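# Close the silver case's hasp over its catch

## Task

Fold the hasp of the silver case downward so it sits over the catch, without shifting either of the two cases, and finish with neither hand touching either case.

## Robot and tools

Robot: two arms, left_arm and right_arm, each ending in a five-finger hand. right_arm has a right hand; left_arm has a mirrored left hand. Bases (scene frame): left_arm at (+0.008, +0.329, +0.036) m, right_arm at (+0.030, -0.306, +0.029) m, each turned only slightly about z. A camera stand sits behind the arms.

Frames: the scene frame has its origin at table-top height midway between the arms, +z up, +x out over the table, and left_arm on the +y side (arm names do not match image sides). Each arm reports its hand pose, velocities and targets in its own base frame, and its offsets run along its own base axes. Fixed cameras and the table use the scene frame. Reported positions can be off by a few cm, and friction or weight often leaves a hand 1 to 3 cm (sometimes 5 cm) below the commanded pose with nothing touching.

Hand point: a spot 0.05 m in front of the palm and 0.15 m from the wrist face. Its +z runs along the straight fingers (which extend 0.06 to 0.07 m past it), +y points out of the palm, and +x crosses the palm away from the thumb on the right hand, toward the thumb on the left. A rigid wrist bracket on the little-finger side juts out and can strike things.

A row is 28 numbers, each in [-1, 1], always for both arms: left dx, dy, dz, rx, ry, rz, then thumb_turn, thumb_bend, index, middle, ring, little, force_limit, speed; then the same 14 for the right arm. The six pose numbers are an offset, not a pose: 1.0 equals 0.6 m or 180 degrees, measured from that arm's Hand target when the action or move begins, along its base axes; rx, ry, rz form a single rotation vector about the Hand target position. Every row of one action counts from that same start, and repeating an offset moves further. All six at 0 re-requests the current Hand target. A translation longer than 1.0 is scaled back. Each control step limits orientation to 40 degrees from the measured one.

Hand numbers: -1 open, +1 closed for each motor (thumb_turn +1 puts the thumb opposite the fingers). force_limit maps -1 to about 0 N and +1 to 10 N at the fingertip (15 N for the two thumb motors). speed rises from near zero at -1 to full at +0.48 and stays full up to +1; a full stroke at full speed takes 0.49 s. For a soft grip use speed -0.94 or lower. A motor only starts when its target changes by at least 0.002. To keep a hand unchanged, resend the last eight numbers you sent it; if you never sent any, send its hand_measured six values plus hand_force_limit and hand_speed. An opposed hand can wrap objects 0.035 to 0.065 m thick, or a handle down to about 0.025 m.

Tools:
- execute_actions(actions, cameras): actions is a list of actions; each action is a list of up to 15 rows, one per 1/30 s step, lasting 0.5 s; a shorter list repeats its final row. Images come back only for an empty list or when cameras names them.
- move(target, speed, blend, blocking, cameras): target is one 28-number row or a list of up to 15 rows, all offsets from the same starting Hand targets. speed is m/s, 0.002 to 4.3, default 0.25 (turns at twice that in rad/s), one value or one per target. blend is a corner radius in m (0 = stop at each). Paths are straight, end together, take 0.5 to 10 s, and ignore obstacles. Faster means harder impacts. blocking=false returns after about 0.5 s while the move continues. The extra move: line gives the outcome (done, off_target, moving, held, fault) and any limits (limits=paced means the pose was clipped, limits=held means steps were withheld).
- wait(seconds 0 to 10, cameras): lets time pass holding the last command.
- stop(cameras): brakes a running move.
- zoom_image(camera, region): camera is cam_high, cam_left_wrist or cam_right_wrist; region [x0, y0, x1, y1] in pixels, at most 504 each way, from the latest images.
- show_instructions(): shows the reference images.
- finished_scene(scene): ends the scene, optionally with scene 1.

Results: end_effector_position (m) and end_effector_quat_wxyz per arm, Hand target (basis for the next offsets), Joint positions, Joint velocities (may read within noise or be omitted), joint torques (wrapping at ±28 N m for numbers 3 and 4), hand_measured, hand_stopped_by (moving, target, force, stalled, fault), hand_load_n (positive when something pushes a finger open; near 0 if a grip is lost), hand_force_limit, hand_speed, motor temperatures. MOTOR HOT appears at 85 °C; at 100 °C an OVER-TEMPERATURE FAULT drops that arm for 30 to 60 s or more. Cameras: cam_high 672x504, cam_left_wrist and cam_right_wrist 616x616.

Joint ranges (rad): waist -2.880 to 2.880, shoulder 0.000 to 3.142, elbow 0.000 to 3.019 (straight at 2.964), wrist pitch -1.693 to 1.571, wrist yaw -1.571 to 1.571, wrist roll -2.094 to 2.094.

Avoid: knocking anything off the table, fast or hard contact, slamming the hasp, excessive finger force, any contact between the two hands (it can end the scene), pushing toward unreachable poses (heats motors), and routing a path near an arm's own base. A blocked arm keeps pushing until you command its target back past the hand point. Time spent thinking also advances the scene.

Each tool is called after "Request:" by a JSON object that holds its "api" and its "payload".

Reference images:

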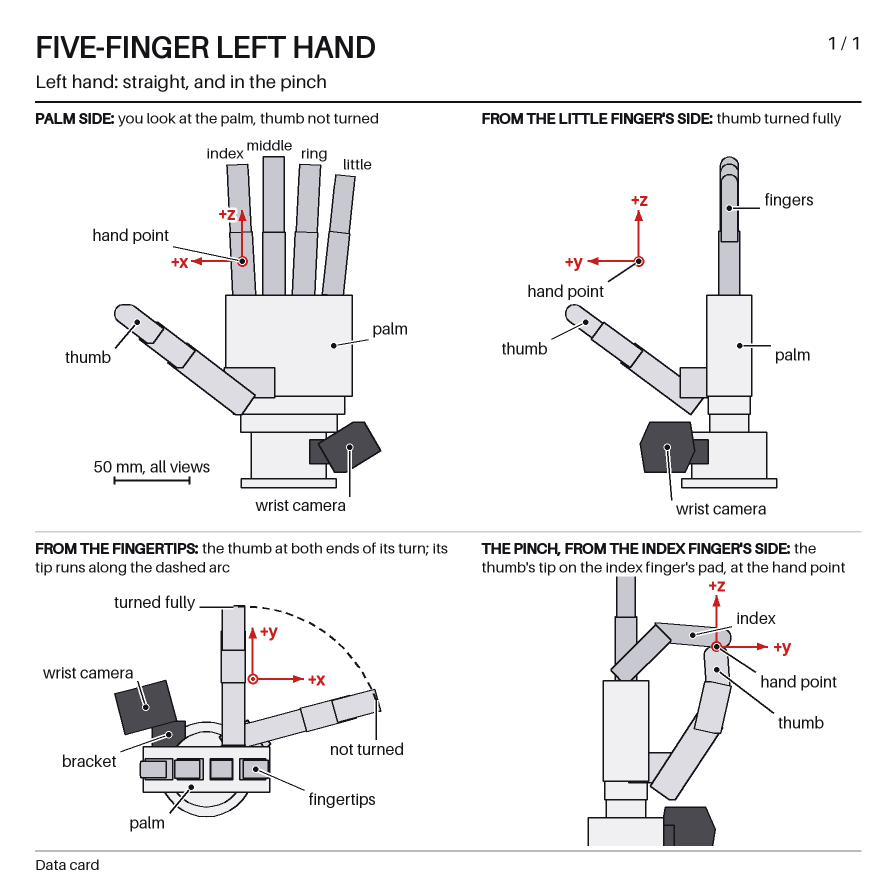

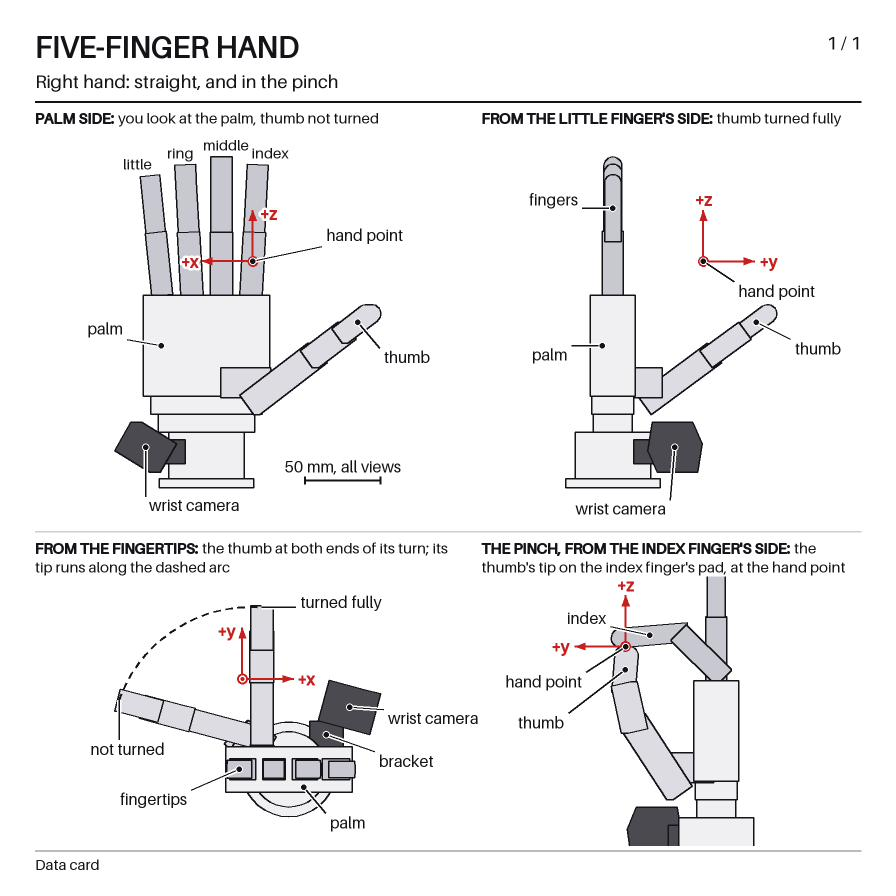

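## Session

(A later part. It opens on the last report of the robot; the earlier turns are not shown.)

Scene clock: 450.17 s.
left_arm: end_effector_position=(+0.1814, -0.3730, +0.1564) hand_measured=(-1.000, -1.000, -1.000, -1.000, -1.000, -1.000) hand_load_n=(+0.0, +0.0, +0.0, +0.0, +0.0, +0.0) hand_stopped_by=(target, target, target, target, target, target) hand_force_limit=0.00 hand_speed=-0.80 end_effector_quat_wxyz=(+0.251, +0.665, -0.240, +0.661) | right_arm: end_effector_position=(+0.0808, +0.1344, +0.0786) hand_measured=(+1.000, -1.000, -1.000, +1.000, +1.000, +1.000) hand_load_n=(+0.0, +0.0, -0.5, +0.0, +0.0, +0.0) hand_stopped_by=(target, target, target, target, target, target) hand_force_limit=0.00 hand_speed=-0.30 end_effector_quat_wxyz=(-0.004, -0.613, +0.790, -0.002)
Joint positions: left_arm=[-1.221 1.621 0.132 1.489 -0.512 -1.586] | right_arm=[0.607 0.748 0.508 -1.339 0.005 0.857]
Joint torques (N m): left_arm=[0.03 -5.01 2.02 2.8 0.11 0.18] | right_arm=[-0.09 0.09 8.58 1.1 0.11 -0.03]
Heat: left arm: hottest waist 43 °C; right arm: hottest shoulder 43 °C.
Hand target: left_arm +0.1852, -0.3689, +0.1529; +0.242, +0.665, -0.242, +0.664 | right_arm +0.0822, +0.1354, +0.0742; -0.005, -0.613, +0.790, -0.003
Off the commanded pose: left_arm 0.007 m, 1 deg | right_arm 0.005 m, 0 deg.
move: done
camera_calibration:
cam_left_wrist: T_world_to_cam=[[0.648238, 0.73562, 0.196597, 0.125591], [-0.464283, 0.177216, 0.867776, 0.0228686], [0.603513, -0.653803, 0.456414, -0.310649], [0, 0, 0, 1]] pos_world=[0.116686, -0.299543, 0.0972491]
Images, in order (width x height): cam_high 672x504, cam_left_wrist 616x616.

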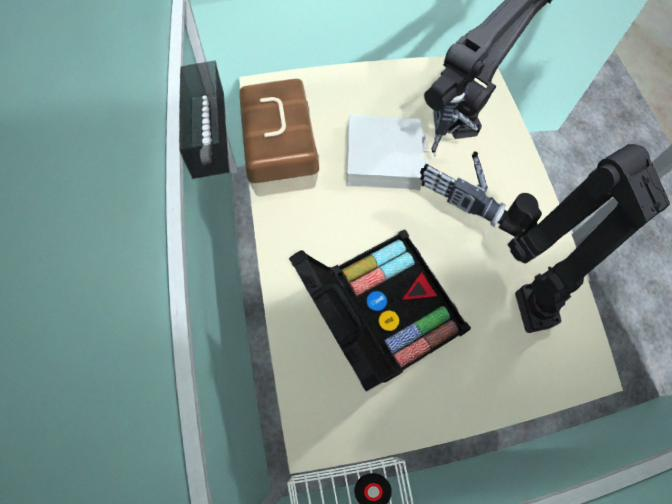

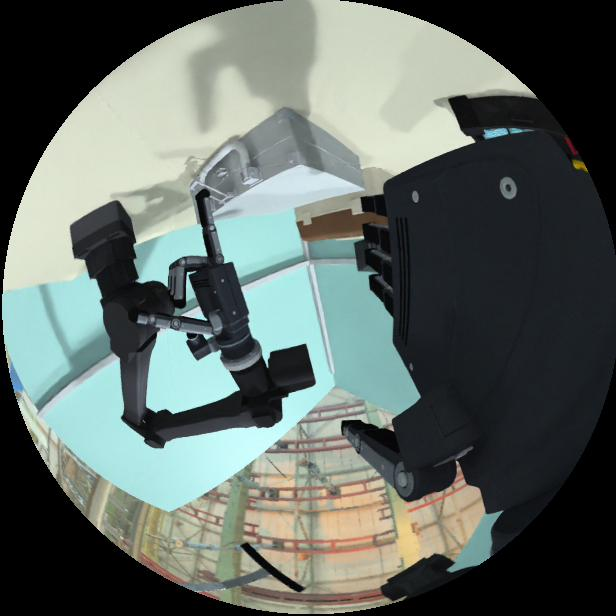

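Request:
{"api": "move", "payload": {"target": [[0, 0, 0, 0,0,0, -1,-1,-1,-1,-1,-1,0,-0.8, 0.0081,-0.0021,-0.0158,0,0,0,1,-1,-1,1,1,1,0,-0.3],[0, 0, 0, 0,0,0, -1,-1,-1,-1,-1,-1,0,-0.8, 0.0218,-0.0056,-0.0217,0,0,0,1,-1,-1,1,1,1,0,-0.3]], "cameras": ["cam_high","cam_left_wrist"], "speed": 0.04, "blend": 0.005}}

Request:
{"api": "zoom_image", "payload": {"camera": "cam_left_wrist", "region": [150, 130, 280, 280]}}

Scene clock: 462.40 s.
left_arm: end_effector_position=(+0.1814, -0.3730, +0.1564) hand_measured=(-1.000, -1.000, -1.000, -1.000, -1.000, -1.000) hand_load_n=(+0.0, +0.0, +0.0, +0.0, +0.0, +0.0) hand_stopped_by=(target, target, target, target, target, target) hand_force_limit=0.00 hand_speed=-0.80 end_effector_quat_wxyz=(+0.251, +0.665, -0.240, +0.661) | right_arm: end_effector_position=(+0.0920, +0.1332, +0.0654) hand_measured=(+1.000, -1.000, -1.000, +1.000, +1.000, +1.000) hand_load_n=(+0.0, +0.0, -1.0, +0.0, +0.0, +0.5) hand_stopped_by=(target, target, target, target, target, target) hand_force_limit=0.00 hand_speed=-0.30 end_effector_quat_wxyz=(-0.005, -0.615, +0.788, -0.002)
Joint positions: left_arm=[-1.221 1.621 0.132 1.489 -0.512 -1.586] | right_arm=[0.563 0.801 0.492 -1.272 0.004 0.809]
Joint torques (N m): left_arm=[-0.03 -4.95 2.06 2.81 0.11 0.18] | right_arm=[-1.44 -0.26 8.5 1.13 0.18 -0.15]
Heat: left arm: hottest waist 43 °C; right arm: hottest elbow 44 °C.
Hand target: left_arm +0.1852, -0.3689, +0.1529; +0.242, +0.665, -0.242, +0.664 | right_arm +0.0953, +0.1321, +0.0612; -0.005, -0.613, +0.790, -0.003
Off the commanded pose: left_arm 0.007 m, 1 deg | right_arm 0.005 m, 0 deg.
move: done; blend cut to 0.0046 m at target 1
camera_calibration:
cam_left_wrist: T_world_to_cam=[[0.648238, 0.73562, 0.196597, 0.125591], [-0.464283, 0.177216, 0.867776, 0.0228686], [0.603513, -0.653803, 0.456414, -0.310649], [0, 0, 0, 1]] pos_world=[0.116686, -0.299543, 0.0972491]
Images, in order (width x height): cam_high 672x504, cam_left_wrist 616x616.

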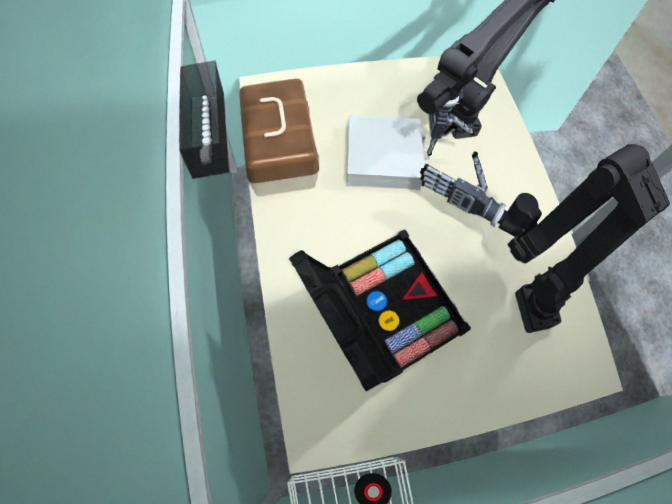

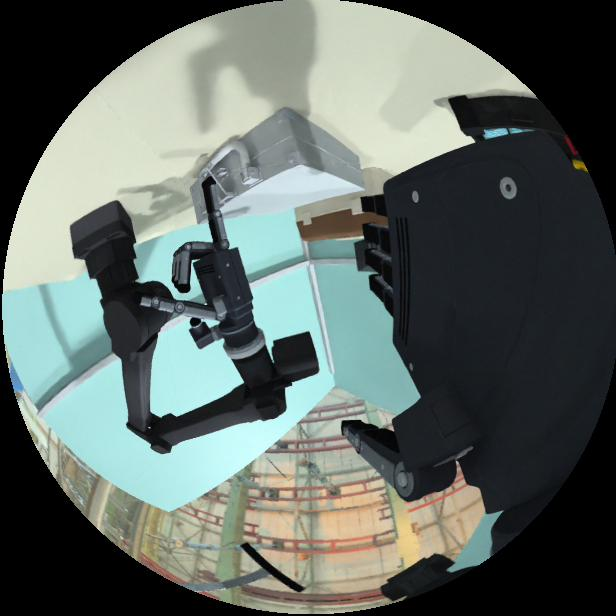

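Scaled by 3.360 from the camera's 616x616 image, which has a finer 880x880 frame.

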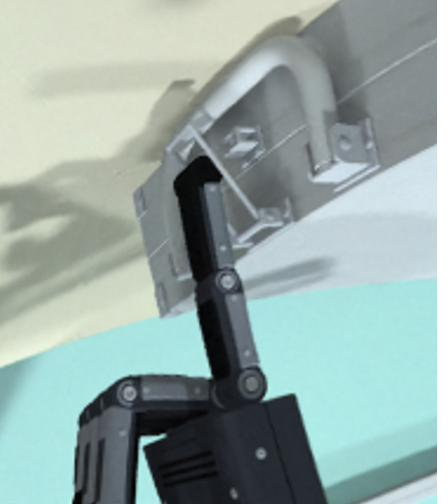

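Request:
{"api": "move", "payload": {"target": [0, 0, 0, 0,0,0, -1,-1,-1,-1,-1,-1,0,-0.8, 0.0153,-0.0039,-0.004,0,0,0,1,-1,-1,1,1,1,0,-0.3], "cameras": ["cam_high","cam_left_wrist"], "speed": 0.03}}

Request:
{"api": "zoom_image", "payload": {"camera": "cam_left_wrist", "region": [150, 130, 280, 280]}}

Scene clock: 471.00 s.
left_arm: end_effector_position=(+0.1814, -0.3730, +0.1564) hand_measured=(-1.000, -1.000, -1.000, -1.000, -1.000, -1.000) hand_load_n=(+0.0, +0.0, +0.0, +0.0, +0.0, +0.0) hand_stopped_by=(target, target, target, target, target, target) hand_force_limit=0.00 hand_speed=-0.80 end_effector_quat_wxyz=(+0.251, +0.665, -0.240, +0.661) | right_arm: end_effector_position=(+0.0998, +0.1305, +0.0610) hand_measured=(+1.000, -1.000, -1.000, +1.000, +1.000, +1.000) hand_load_n=(+0.0, +0.0, -1.0, +0.0, +0.0, +0.0) hand_stopped_by=(target, target, target, target, target, target) hand_force_limit=0.00 hand_speed=-0.30 end_effector_quat_wxyz=(-0.007, -0.614, +0.789, +0.000)
Joint positions: left_arm=[-1.221 1.621 0.132 1.489 -0.512 -1.586] | right_arm=[0.524 0.832 0.492 -1.245 0.002 0.772]
Joint torques (N m): left_arm=[0.03 -4.89 2.03 2.82 0.1 0.19] | right_arm=[-1.2 -0.73 9.01 0.99 0.3 -0.19]
Heat: left arm: hottest waist 43 °C; right arm: hottest elbow 44 °C.
Hand target: left_arm +0.1852, -0.3689, +0.1529; +0.242, +0.665, -0.242, +0.664 | right_arm +0.1045, +0.1298, +0.0589; -0.004, -0.613, +0.790, -0.003
Off the commanded pose: left_arm 0.007 m, 1 deg | right_arm 0.005 m, 0 deg.
move: done
camera_calibration:
cam_left_wrist: T_world_to_cam=[[0.648238, 0.73562, 0.196597, 0.125591], [-0.464283, 0.177216, 0.867776, 0.0228686], [0.603513, -0.653803, 0.456414, -0.310649], [0, 0, 0, 1]] pos_world=[0.116686, -0.299543, 0.0972491]
Images, in order (width x height): cam_high 672x504, cam_left_wrist 616x616.

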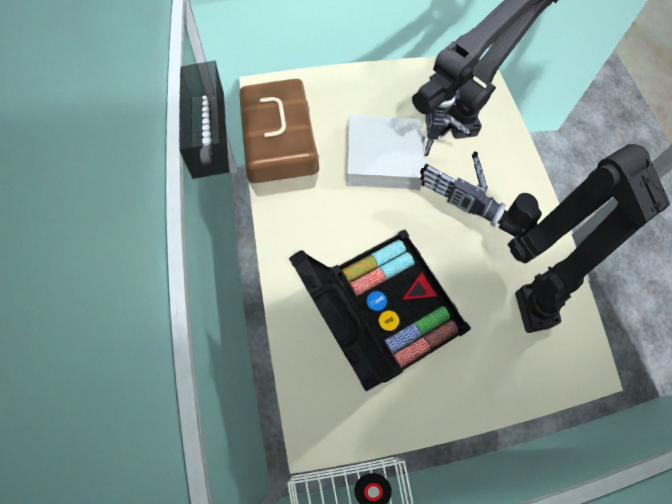

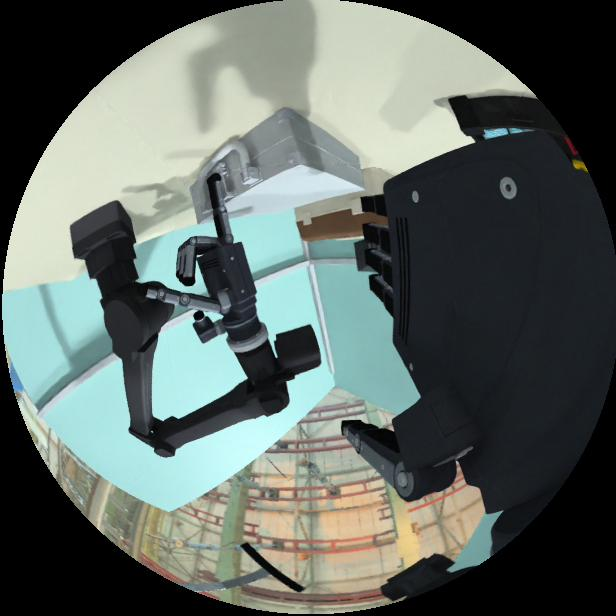

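Scaled by 3.360 from the camera's 616x616 image, which has a finer 880x880 frame.

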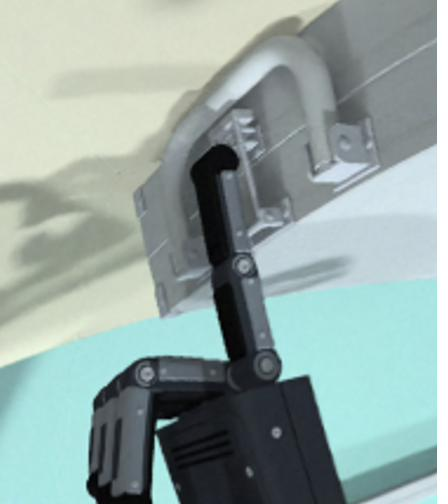

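Request:
{"api": "move", "payload": {"target": [0, 0, 0, 0,0,0, -1,-1,-1,-1,-1,-1,0,-0.8, 0.0113,-0.0029,-0.001,0,0,0,1,-1,-1,1,1,1,0,-0.3], "cameras": ["cam_high","cam_left_wrist"], "speed": 0.03}}

Request:
{"api": "zoom_image", "payload": {"camera": "cam_left_wrist", "region": [180, 140, 250, 220]}}

Scene clock: 480.97 s.
left_arm: end_effector_position=(+0.1814, -0.3730, +0.1564) hand_measured=(-1.000, -1.000, -1.000, -1.000, -1.000, -1.000) hand_load_n=(+0.0, +0.0, +0.0, +0.0, +0.0, +0.0) hand_stopped_by=(target, target, target, target, target, target) hand_force_limit=0.00 hand_speed=-0.80 end_effector_quat_wxyz=(+0.251, +0.665, -0.240, +0.661) | right_arm: end_effector_position=(+0.0998, +0.1263, +0.0585) hand_measured=(+1.000, -1.000, -1.000, +1.000, +1.000, +1.000) hand_load_n=(+0.0, -0.5, -1.5, +0.0, +0.0, +0.0) hand_stopped_by=(target, target, target, target, target, target) hand_force_limit=0.00 hand_speed=-0.30 end_effector_quat_wxyz=(-0.017, -0.618, +0.786, +0.003)
Joint positions: left_arm=[-1.221 1.621 0.132 1.489 -0.512 -1.586] | right_arm=[0.501 0.852 0.492 -1.245 0 0.739]
Joint torques (N m): left_arm=[-0.03 -4.95 2.02 2.82 0.11 0.18] | right_arm=[-2.26 -0.97 9.57 1.48 0.39 -0.08]
Heat: left arm: hottest waist 43 °C; right arm: hottest elbow 44 °C.
Hand target: left_arm +0.1852, -0.3689, +0.1529; +0.242, +0.665, -0.242, +0.664 | right_arm +0.1113, +0.1280, +0.0583; -0.004, -0.613, +0.790, -0.003
Off the commanded pose: left_arm 0.007 m, 1 deg | right_arm 0.012 m, 2 deg.
move: off_target (right_arm)
camera_calibration:
cam_left_wrist: T_world_to_cam=[[0.648238, 0.73562, 0.196597, 0.125591], [-0.464283, 0.177216, 0.867776, 0.0228686], [0.603513, -0.653803, 0.456414, -0.310649], [0, 0, 0, 1]] pos_world=[0.116686, -0.299543, 0.0972491]
Images, in order (width x height): cam_high 672x504, cam_left_wrist 616x616.

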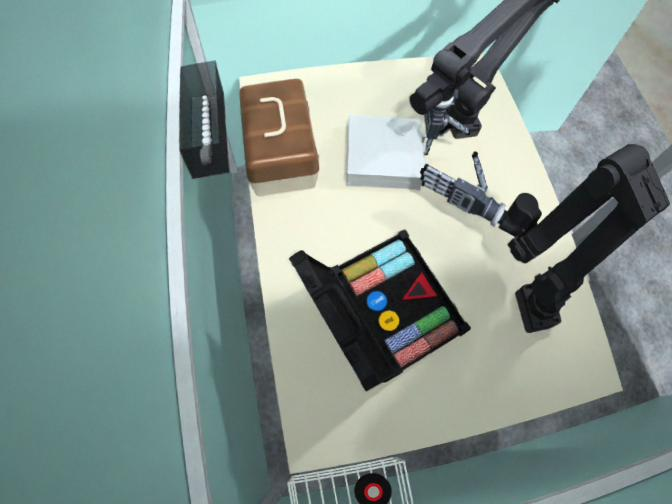

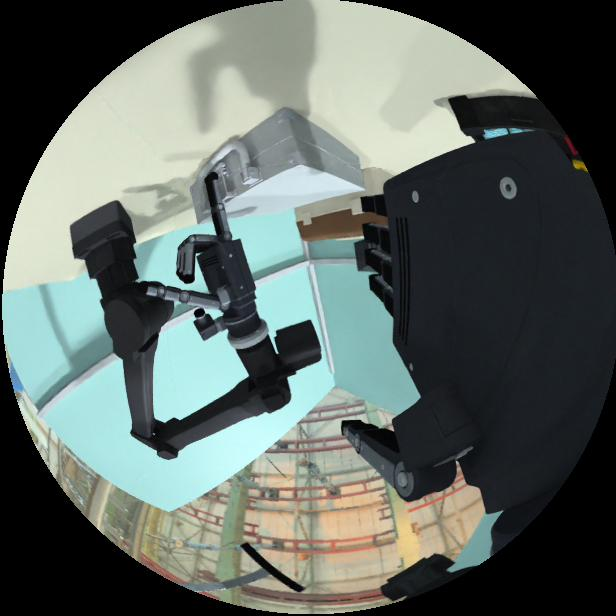

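Scaled by 6.300 from the camera's 616x616 image, which has a finer 880x880 frame.

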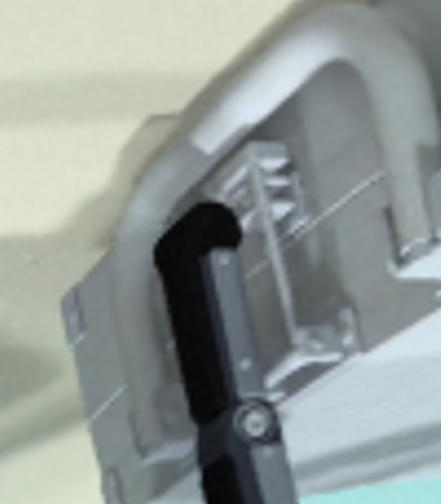

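Request:
{"api": "move", "payload": {"target": [[0, 0, 0, 0,0,0, -1,-1,-1,-1,-1,-1,0,-0.8, -0.0288,-0.0003,0.0203,0,0,0,1,-1,-1,1,1,1,0,-0.3],[0, 0, 0, 0,0,0, -1,-1,-1,-1,-1,-1,0,-0.8, -0.0595,0.0075,0.0667,0,0,0,1,-1,-1,1,1,1,0,-0.3]], "cameras": ["cam_high","cam_left_wrist"], "speed": 0.06, "blend": 0.005}}

Request:
{"api": "zoom_image", "payload": {"camera": "cam_left_wrist", "region": [180, 140, 260, 220]}}

Scene clock: 504.43 s.
left_arm: end_effector_position=(+0.1814, -0.3730, +0.1564) hand_measured=(-1.000, -1.000, -1.000, -1.000, -1.000, -1.000) hand_load_n=(+0.0, +0.0, +0.0, +0.0, +0.0, +0.0) hand_stopped_by=(target, target, target, target, target, target) hand_force_limit=0.00 hand_speed=-0.80 end_effector_quat_wxyz=(+0.251, +0.665, -0.240, +0.661) | right_arm: end_effector_position=(+0.0644, +0.1240, +0.0798) hand_measured=(+1.000, -1.000, -1.000, +1.000, +1.000, +1.000) hand_load_n=(+0.0, +0.0, +0.0, +0.0, +0.0, +0.0) hand_stopped_by=(target, target, target, target, target, target) hand_force_limit=0.00 hand_speed=-0.30 end_effector_quat_wxyz=(-0.026, -0.613, +0.789, +0.000)
Joint positions: left_arm=[-1.221 1.621 0.132 1.489 -0.512 -1.586] | right_arm=[0.611 0.718 0.497 -1.402 0.003 0.86]
Joint torques (N m): left_arm=[-0.03 -5.01 2.02 2.84 0.11 0.18] | right_arm=[0.15 -0.79 13.65 -0.39 0.17 0.01]
Heat: left arm: hottest waist 43 °C; right arm: hottest elbow 45 °C.
Hand target: left_arm +0.1852, -0.3689, +0.1529; +0.242, +0.665, -0.242, +0.664 | right_arm +0.0755, +0.1325, +0.0982; -0.005, -0.613, +0.790, -0.003
Off the commanded pose: left_arm 0.007 m, 1 deg | right_arm 0.023 m, 3 deg.
move: off_target (right_arm)
camera_calibration:
cam_left_wrist: T_world_to_cam=[[0.648238, 0.73562, 0.196597, 0.125591], [-0.464283, 0.177216, 0.867776, 0.0228686], [0.603513, -0.653803, 0.456414, -0.310649], [0, 0, 0, 1]] pos_world=[0.116686, -0.299543, 0.0972491]
Images, in order (width x height): cam_high 672x504, cam_left_wrist 616x616.

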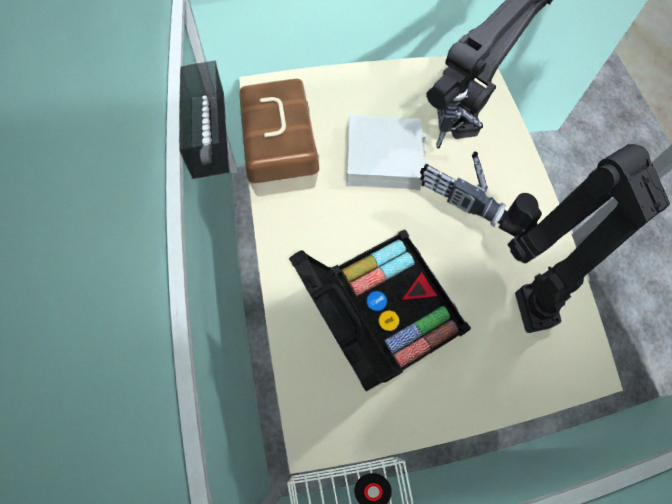

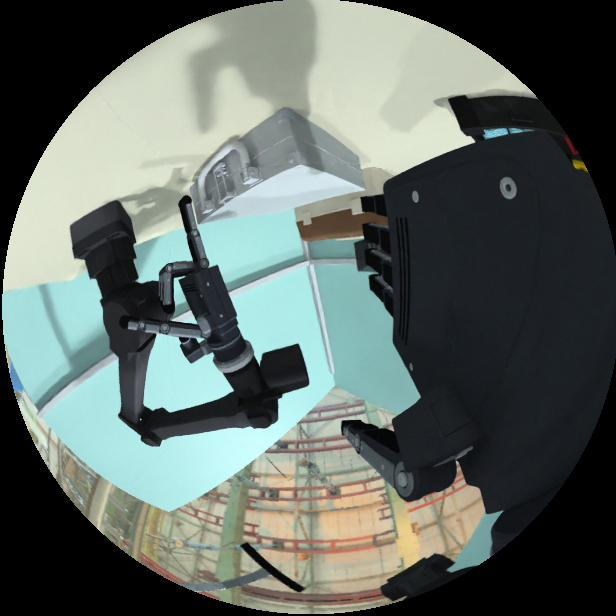

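Scaled by 6.300 from the camera's 616x616 image, which has a finer 880x880 frame.

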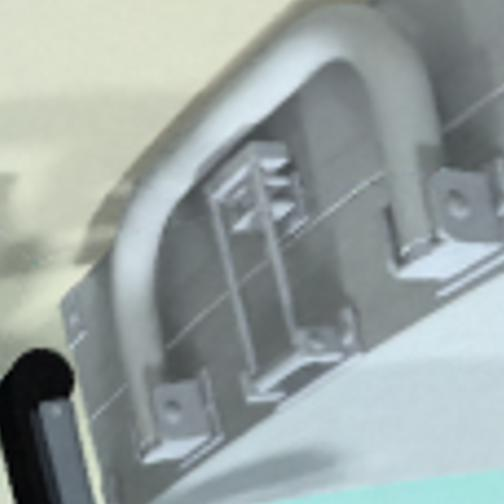

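Request:
{"api": "move", "payload": {"target": [0, 0, 0, 0,0,0, -1,-1,-1,-1,-1,-1,0,-0.8, 0.024,0.002,-0.02,0,0,0,1,-1,-1,1,1,1,0,-0.3], "cameras": [], "speed": 0.06}}

Scene clock: 528.30 s.
left_arm: end_effector_position=(+0.1814, -0.3730, +0.1564) hand_measured=(-1.000, -1.000, -1.000, -1.000, -1.000, -1.000) hand_load_n=(+0.0, +0.0, +0.0, +0.0, +0.0, +0.0) hand_stopped_by=(target, target, target, target, target, target) hand_force_limit=0.00 hand_speed=-0.80 end_effector_quat_wxyz=(+0.251, +0.665, -0.240, +0.661) | right_arm: end_effector_position=(+0.0741, +0.1256, +0.0742) hand_measured=(+1.000, -1.000, -1.000, +1.000, +1.000, +1.000) hand_load_n=(+0.0, +0.0, +0.0, +0.0, +0.0, +0.0) hand_stopped_by=(target, target, target, target, target, target) hand_force_limit=0.00 hand_speed=-0.30 end_effector_quat_wxyz=(-0.026, -0.612, +0.790, -0.001)
Joint positions: left_arm=[-1.221 1.621 0.132 1.489 -0.512 -1.586] | right_arm=[0.586 0.759 0.497 -1.361 0.006 0.838]
Joint torques (N m): left_arm=[-0.03 -5.07 2.04 2.82 0.11 0.18] | right_arm=[-1.32 0.15 12.67 0.79 0.11 -0.14]
Motor temperatures (°C): left_arm=[42 39 38 35 31 33] | right_arm=[36 43 49 34 32 34]
Heat: left arm: hottest waist 42 °C; right arm: hottest elbow 49 °C.
Hand target: left_arm +0.1852, -0.3689, +0.1529; +0.242, +0.665, -0.242, +0.664 | right_arm +0.0900, +0.1337, +0.0862; -0.005, -0.613, +0.790, -0.003
Off the commanded pose: left_arm 0.007 m, 1 deg | right_arm 0.021 m, 3 deg.
move: off_target (right_arm)
No camera images: "cameras" was empty.

Request:
{"api": "move", "payload": {"target": [[0, 0, 0, 0,0,0, -1,-1,-1,-1,-1,-1,0,-0.8, 0.0,0.0,0.05,0,0,0,1,-1,-1,1,1,1,0,-0.3],[0, 0, 0, 0,0,0, -1,-1,-1,-1,-1,-1,0,-0.8, 0,-0.0013,-0.0203,0,0,0,1,-1,-1,1,1,1,0,-0.3]], "cameras": ["cam_left_wrist"], "speed": 0.1}}

Scene clock: 537.73 s.
left_arm: end_effector_position=(+0.1814, -0.3730, +0.1564) hand_measured=(-1.000, -1.000, -1.000, -1.000, -1.000, -1.000) hand_load_n=(+0.0, +0.0, +0.0, +0.0, +0.0, +0.0) hand_stopped_by=(target, target, target, target, target, target) hand_force_limit=0.00 hand_speed=-0.80 end_effector_quat_wxyz=(+0.251, +0.665, -0.240, +0.661) | right_arm: end_effector_position=(+0.0877, +0.1336, +0.0774) hand_measured=(+1.000, -1.000, -1.000, +1.000, +1.000, +1.000) hand_load_n=(+0.0, +0.0, +0.0, +0.0, +0.0, +0.0) hand_stopped_by=(target, target, target, target, target, target) hand_force_limit=0.00 hand_speed=-0.30 end_effector_quat_wxyz=(-0.004, -0.613, +0.790, -0.003)
Joint positions: left_arm=[-1.221 1.621 0.132 1.489 -0.512 -1.586] | right_arm=[0.58 0.77 0.513 -1.322 0.006 0.832]
Joint torques (N m): left_arm=[-0.03 -4.95 2.04 2.81 0.11 0.18] | right_arm=[-1.03 0.03 8.72 1.01 0.11 -0.2]
Heat: left arm: hottest waist 42 °C; right arm: hottest elbow 49 °C.
Hand target: left_arm +0.1852, -0.3689, +0.1529; +0.242, +0.665, -0.242, +0.664 | right_arm +0.0899, +0.1328, +0.0740; -0.005, -0.613, +0.790, -0.003
Off the commanded pose: left_arm 0.007 m, 1 deg | right_arm 0.004 m, 0 deg.
move: done
camera_calibration:
cam_left_wrist: T_world_to_cam=[[0.648238, 0.73562, 0.196597, 0.125591], [-0.464283, 0.177216, 0.867776, 0.0228686], [0.603513, -0.653803, 0.456414, -0.310649], [0, 0, 0, 1]] pos_world=[0.116686, -0.299543, 0.0972491]
Images, in order (width x height): cam_left_wrist 616x616.

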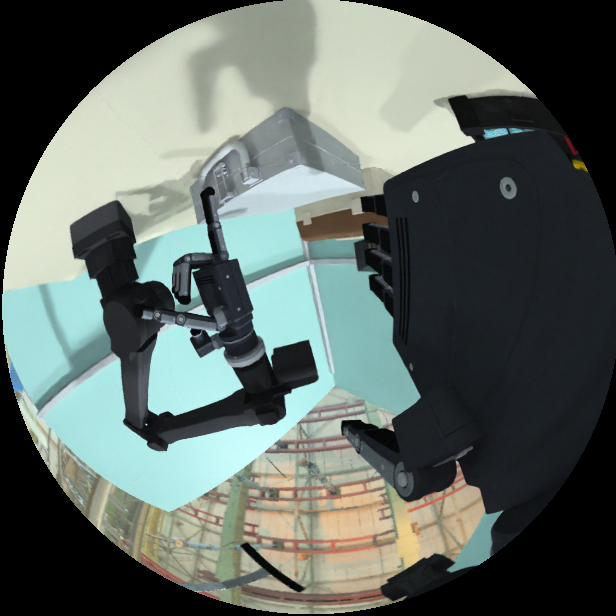

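Request:
{"api": "move", "payload": {"target": [0, 0, 0, 0,0,0, -1,-1,-1,-1,-1,-1,0,-0.8, 0.0302,-0.007,-0.001,0,0,0,1,-1,-1,1,1,1,0,-0.3], "cameras": ["cam_left_wrist"], "speed": 0.03}}

Request:
{"api": "zoom_image", "payload": {"camera": "cam_left_wrist", "region": [180, 140, 260, 220]}}

Scene clock: 545.63 s.
left_arm: end_effector_position=(+0.1814, -0.3730, +0.1564) hand_measured=(-1.000, -1.000, -1.000, -1.000, -1.000, -1.000) hand_load_n=(+0.0, -0.5, +0.0, +0.0, +0.0, +0.5) hand_stopped_by=(target, target, target, target, target, target) hand_force_limit=0.00 hand_speed=-0.80 end_effector_quat_wxyz=(+0.251, +0.665, -0.240, +0.661) | right_arm: end_effector_position=(+0.0988, +0.1260, +0.0700) hand_measured=(+1.000, -1.000, -1.000, +1.000, +1.000, +1.000) hand_load_n=(+0.0, +0.0, -0.5, +0.0, +0.0, +0.0) hand_stopped_by=(target, target, target, target, target, target) hand_force_limit=0.00 hand_speed=-0.30 end_effector_quat_wxyz=(-0.015, -0.613, +0.790, -0.001)
Joint positions: left_arm=[-1.221 1.621 0.132 1.489 -0.512 -1.586] | right_arm=[0.508 0.822 0.513 -1.29 0.007 0.759]
Joint torques (N m): left_arm=[0.03 -4.95 2.03 2.82 0.11 0.18] | right_arm=[-1.44 -0.73 10.5 0.91 0.1 -0.21]
Heat: left arm: hottest waist 42 °C; right arm: hottest elbow 48 °C.
Hand target: left_arm +0.1852, -0.3689, +0.1529; +0.242, +0.665, -0.242, +0.664 | right_arm +0.1080, +0.1286, +0.0734; -0.005, -0.613, +0.790, -0.003
Off the commanded pose: left_arm 0.007 m, 1 deg | right_arm 0.010 m, 1 deg.
move: done
camera_calibration:
cam_left_wrist: T_world_to_cam=[[0.648238, 0.73562, 0.196597, 0.125591], [-0.464283, 0.177216, 0.867776, 0.0228686], [0.603513, -0.653803, 0.456414, -0.310649], [0, 0, 0, 1]] pos_world=[0.116686, -0.299543, 0.0972491]
Images, in order (width x height): cam_left_wrist 616x616.

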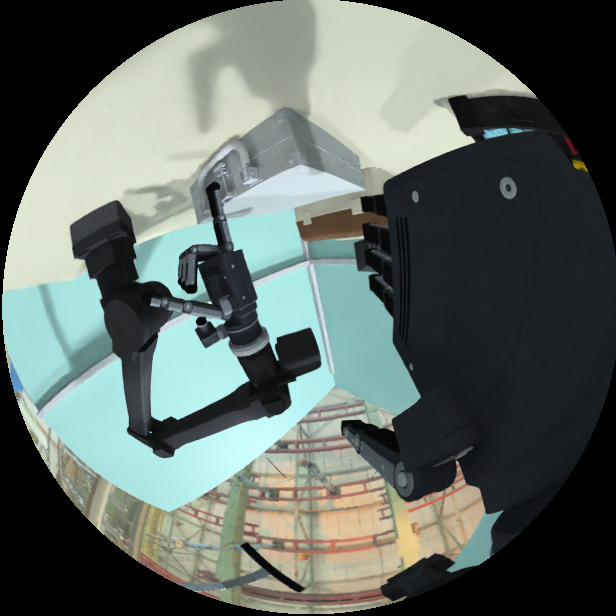

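Scaled by 6.300 from the camera's 616x616 image, which has a finer 880x880 frame.

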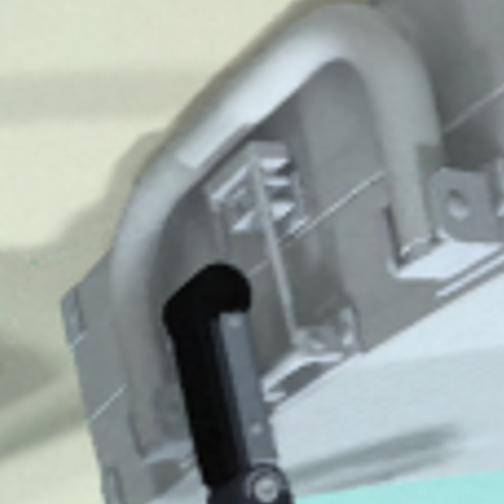

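Request:
{"api": "move", "payload": {"target": [0, 0, 0, 0,0,0, -1,-1,-1,-1,-1,-1,0,-0.8, 0.0133,0.006,0.003,0,0,0,1,-1,-1,1,1,1,0,-0.3], "cameras": ["cam_left_wrist"], "speed": 0.03}}

Request:
{"api": "zoom_image", "payload": {"camera": "cam_left_wrist", "region": [180, 140, 260, 220]}}

Scene clock: 554.43 s.
left_arm: end_effector_position=(+0.1814, -0.3730, +0.1564) hand_measured=(-1.000, -1.000, -1.000, -1.000, -1.000, -1.000) hand_load_n=(+0.0, +0.0, +0.0, +0.0, +0.5, +0.5) hand_stopped_by=(target, target, target, target, target, target) hand_force_limit=0.00 hand_speed=-0.80 end_effector_quat_wxyz=(+0.251, +0.665, -0.240, +0.661) | right_arm: end_effector_position=(+0.0996, +0.1258, +0.0660) hand_measured=(+1.000, -1.000, -1.000, +1.000, +1.000, +1.000) hand_load_n=(+0.0, +0.0, -0.5, +0.0, +0.0, +0.0) hand_stopped_by=(target, target, target, target, target, target) hand_force_limit=0.00 hand_speed=-0.30 end_effector_quat_wxyz=(-0.024, -0.613, +0.789, +0.001)
Joint positions: left_arm=[-1.221 1.621 0.132 1.489 -0.512 -1.586] | right_arm=[0.505 0.852 0.513 -1.28 0.007 0.755]
Joint torques (N m): left_arm=[0.03 -5.01 2.03 2.81 0.11 0.19] | right_arm=[-1.26 -0.97 11.96 0.95 0.15 -0.19]
Heat: left arm: hottest waist 42 °C; right arm: hottest elbow 48 °C.
Hand target: left_arm +0.1852, -0.3689, +0.1529; +0.242, +0.665, -0.242, +0.664 | right_arm +0.1160, +0.1323, +0.0751; -0.005, -0.613, +0.790, -0.003
Off the commanded pose: left_arm 0.007 m, 1 deg | right_arm 0.020 m, 2 deg.
move: off_target (right_arm)
camera_calibration:
cam_left_wrist: T_world_to_cam=[[0.648238, 0.73562, 0.196597, 0.125591], [-0.464283, 0.177216, 0.867776, 0.0228686], [0.603513, -0.653803, 0.456414, -0.310649], [0, 0, 0, 1]] pos_world=[0.116686, -0.299543, 0.0972491]
Images, in order (width x height): cam_left_wrist 616x616.

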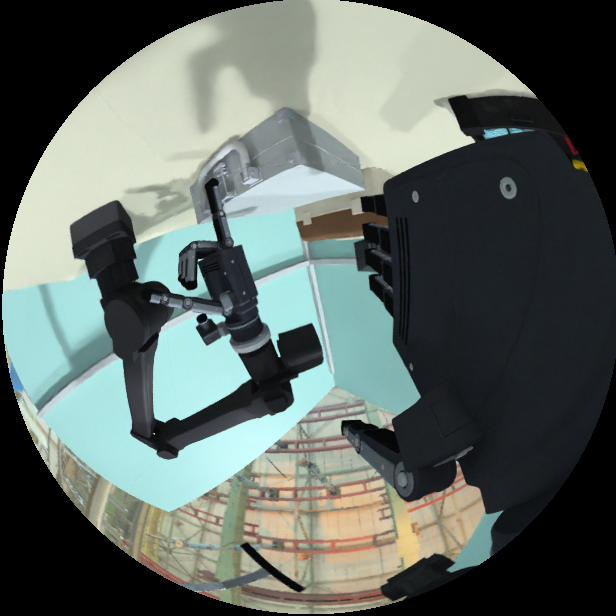

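Scaled by 6.300 from the camera's 616x616 image, which has a finer 880x880 frame.

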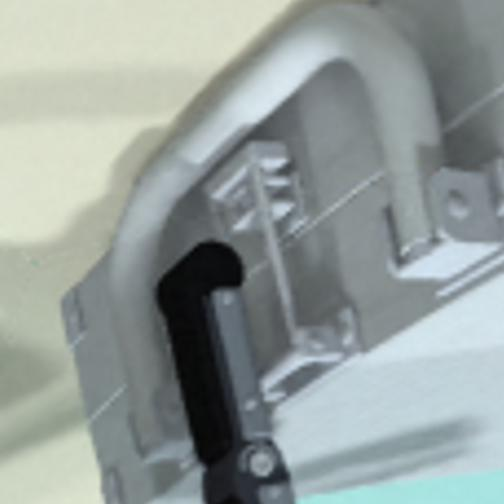

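Request:
{"api": "move", "payload": {"target": [[0, 0, 0, 0,0,0, -1,-1,-1,-1,-1,-1,0,-0.8, -0.06,-0.0022,0.025,0,0,0,1,-1,-1,1,1,1,0,-0.3],[0, 0, 0, 0,0,0, -1,-1,-1,-1,-1,-1,0,-0.8, -0.06,-0.0022,0.158,0,0,0,1,-1,-1,1,1,1,0,-0.3]], "cameras": ["all"], "speed": 0.1, "blend": 0.005}}

Request:
{"api": "zoom_image", "payload": {"camera": "cam_left_wrist", "region": [180, 140, 260, 220]}}

Request:
{"api": "zoom_image", "payload": {"camera": "cam_high", "region": [330, 100, 450, 200]}}

Scene clock: 582.37 s.
left_arm: end_effector_position=(+0.1814, -0.3730, +0.1564) hand_measured=(-1.000, -1.000, -1.000, -1.000, -1.000, -1.000) hand_load_n=(+0.0, +0.0, +0.0, +0.0, +0.0, +0.0) hand_stopped_by=(target, target, target, target, target, target) hand_force_limit=0.00 hand_speed=-0.80 end_effector_quat_wxyz=(+0.251, +0.665, -0.240, +0.661) | right_arm: end_effector_position=(+0.0720, +0.1247, +0.1508) hand_measured=(+1.000, -1.000, -1.000, +1.000, +1.000, +1.000) hand_load_n=(+0.0, +0.0, +0.0, +0.0, +0.0, +0.0) hand_stopped_by=(target, target, target, target, target, target) hand_force_limit=0.00 hand_speed=-0.30 end_effector_quat_wxyz=(-0.027, -0.614, +0.789, -0.001)
Joint positions: left_arm=[-1.221 1.621 0.132 1.489 -0.512 -1.586] | right_arm=[0.59 0.71 0.682 -1.596 0.007 0.839]
Joint torques (N m): left_arm=[-0.09 -4.95 2.03 2.84 0.11 0.18] | right_arm=[-0.26 -0.85 13.81 -0.34 0.04 0]
Heat: left arm: hottest waist 42 °C; right arm: hottest elbow 49 °C.
Hand target: left_arm +0.1852, -0.3689, +0.1529; +0.242, +0.665, -0.242, +0.664 | right_arm +0.0800, +0.1309, +0.1700; -0.005, -0.613, +0.790, -0.003
Off the commanded pose: left_arm 0.007 m, 1 deg | right_arm 0.022 m, 3 deg.
move: off_target (right_arm)
camera_calibration:
cam_left_wrist: T_world_to_cam=[[0.648238, 0.73562, 0.196597, 0.125591], [-0.464283, 0.177216, 0.867776, 0.0228686], [0.603513, -0.653803, 0.456414, -0.310649], [0, 0, 0, 1]] pos_world=[0.116686, -0.299543, 0.0972491]
cam_right_wrist: T_world_to_cam=[[-0.996224, 0.0530734, 0.0687108, 0.0544862], [0.0770084, 0.905639, 0.416998, -0.171694], [-0.0400957, 0.420715, -0.906306, 0.20135], [0, 0, 0, 1]] pos_world=[0.0755757, 0.0678905, 0.250337]

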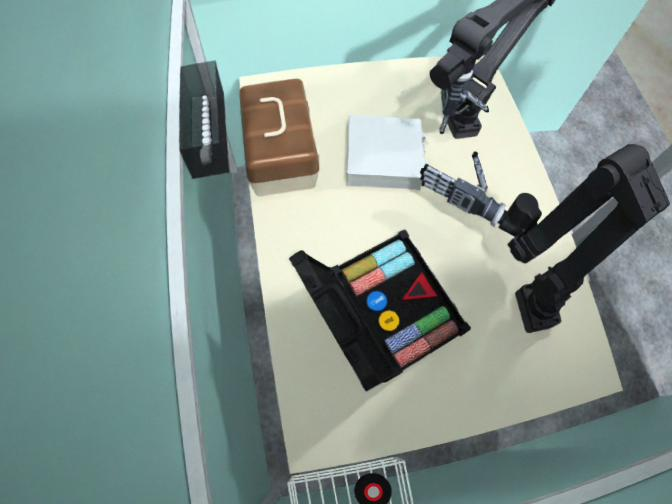

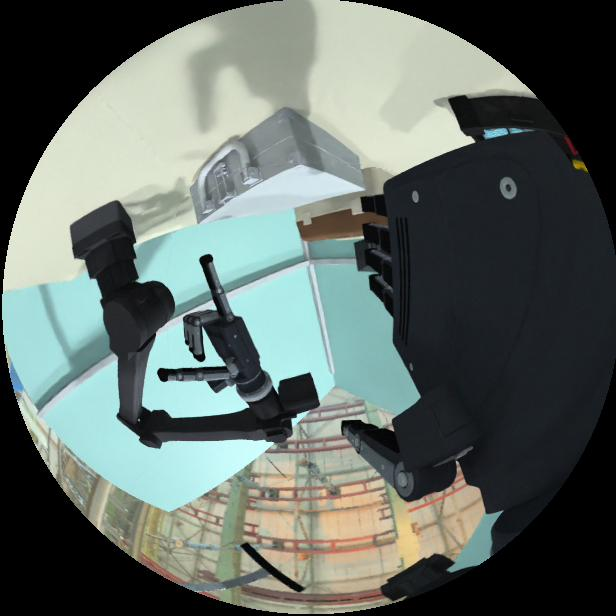

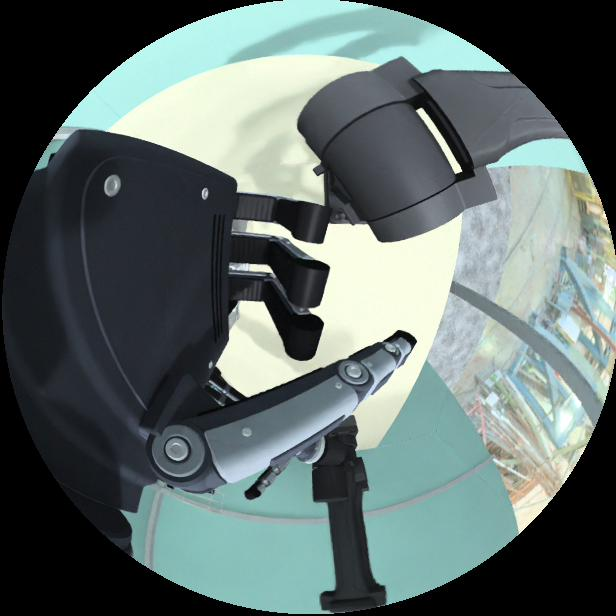

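Scaled by 6.300 from the camera's 616x616 image, which has a finer 880x880 frame.

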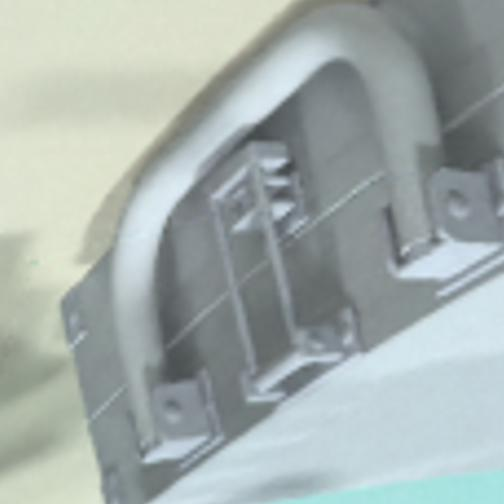

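Scaled by 4.200 from the camera's 672x504 image, which has a finer 960x720 frame.

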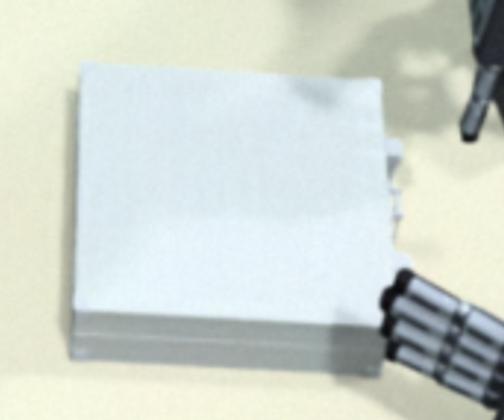

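Request:
{"api": "finished_scene", "payload": {}}

The scene is finished: the task was done.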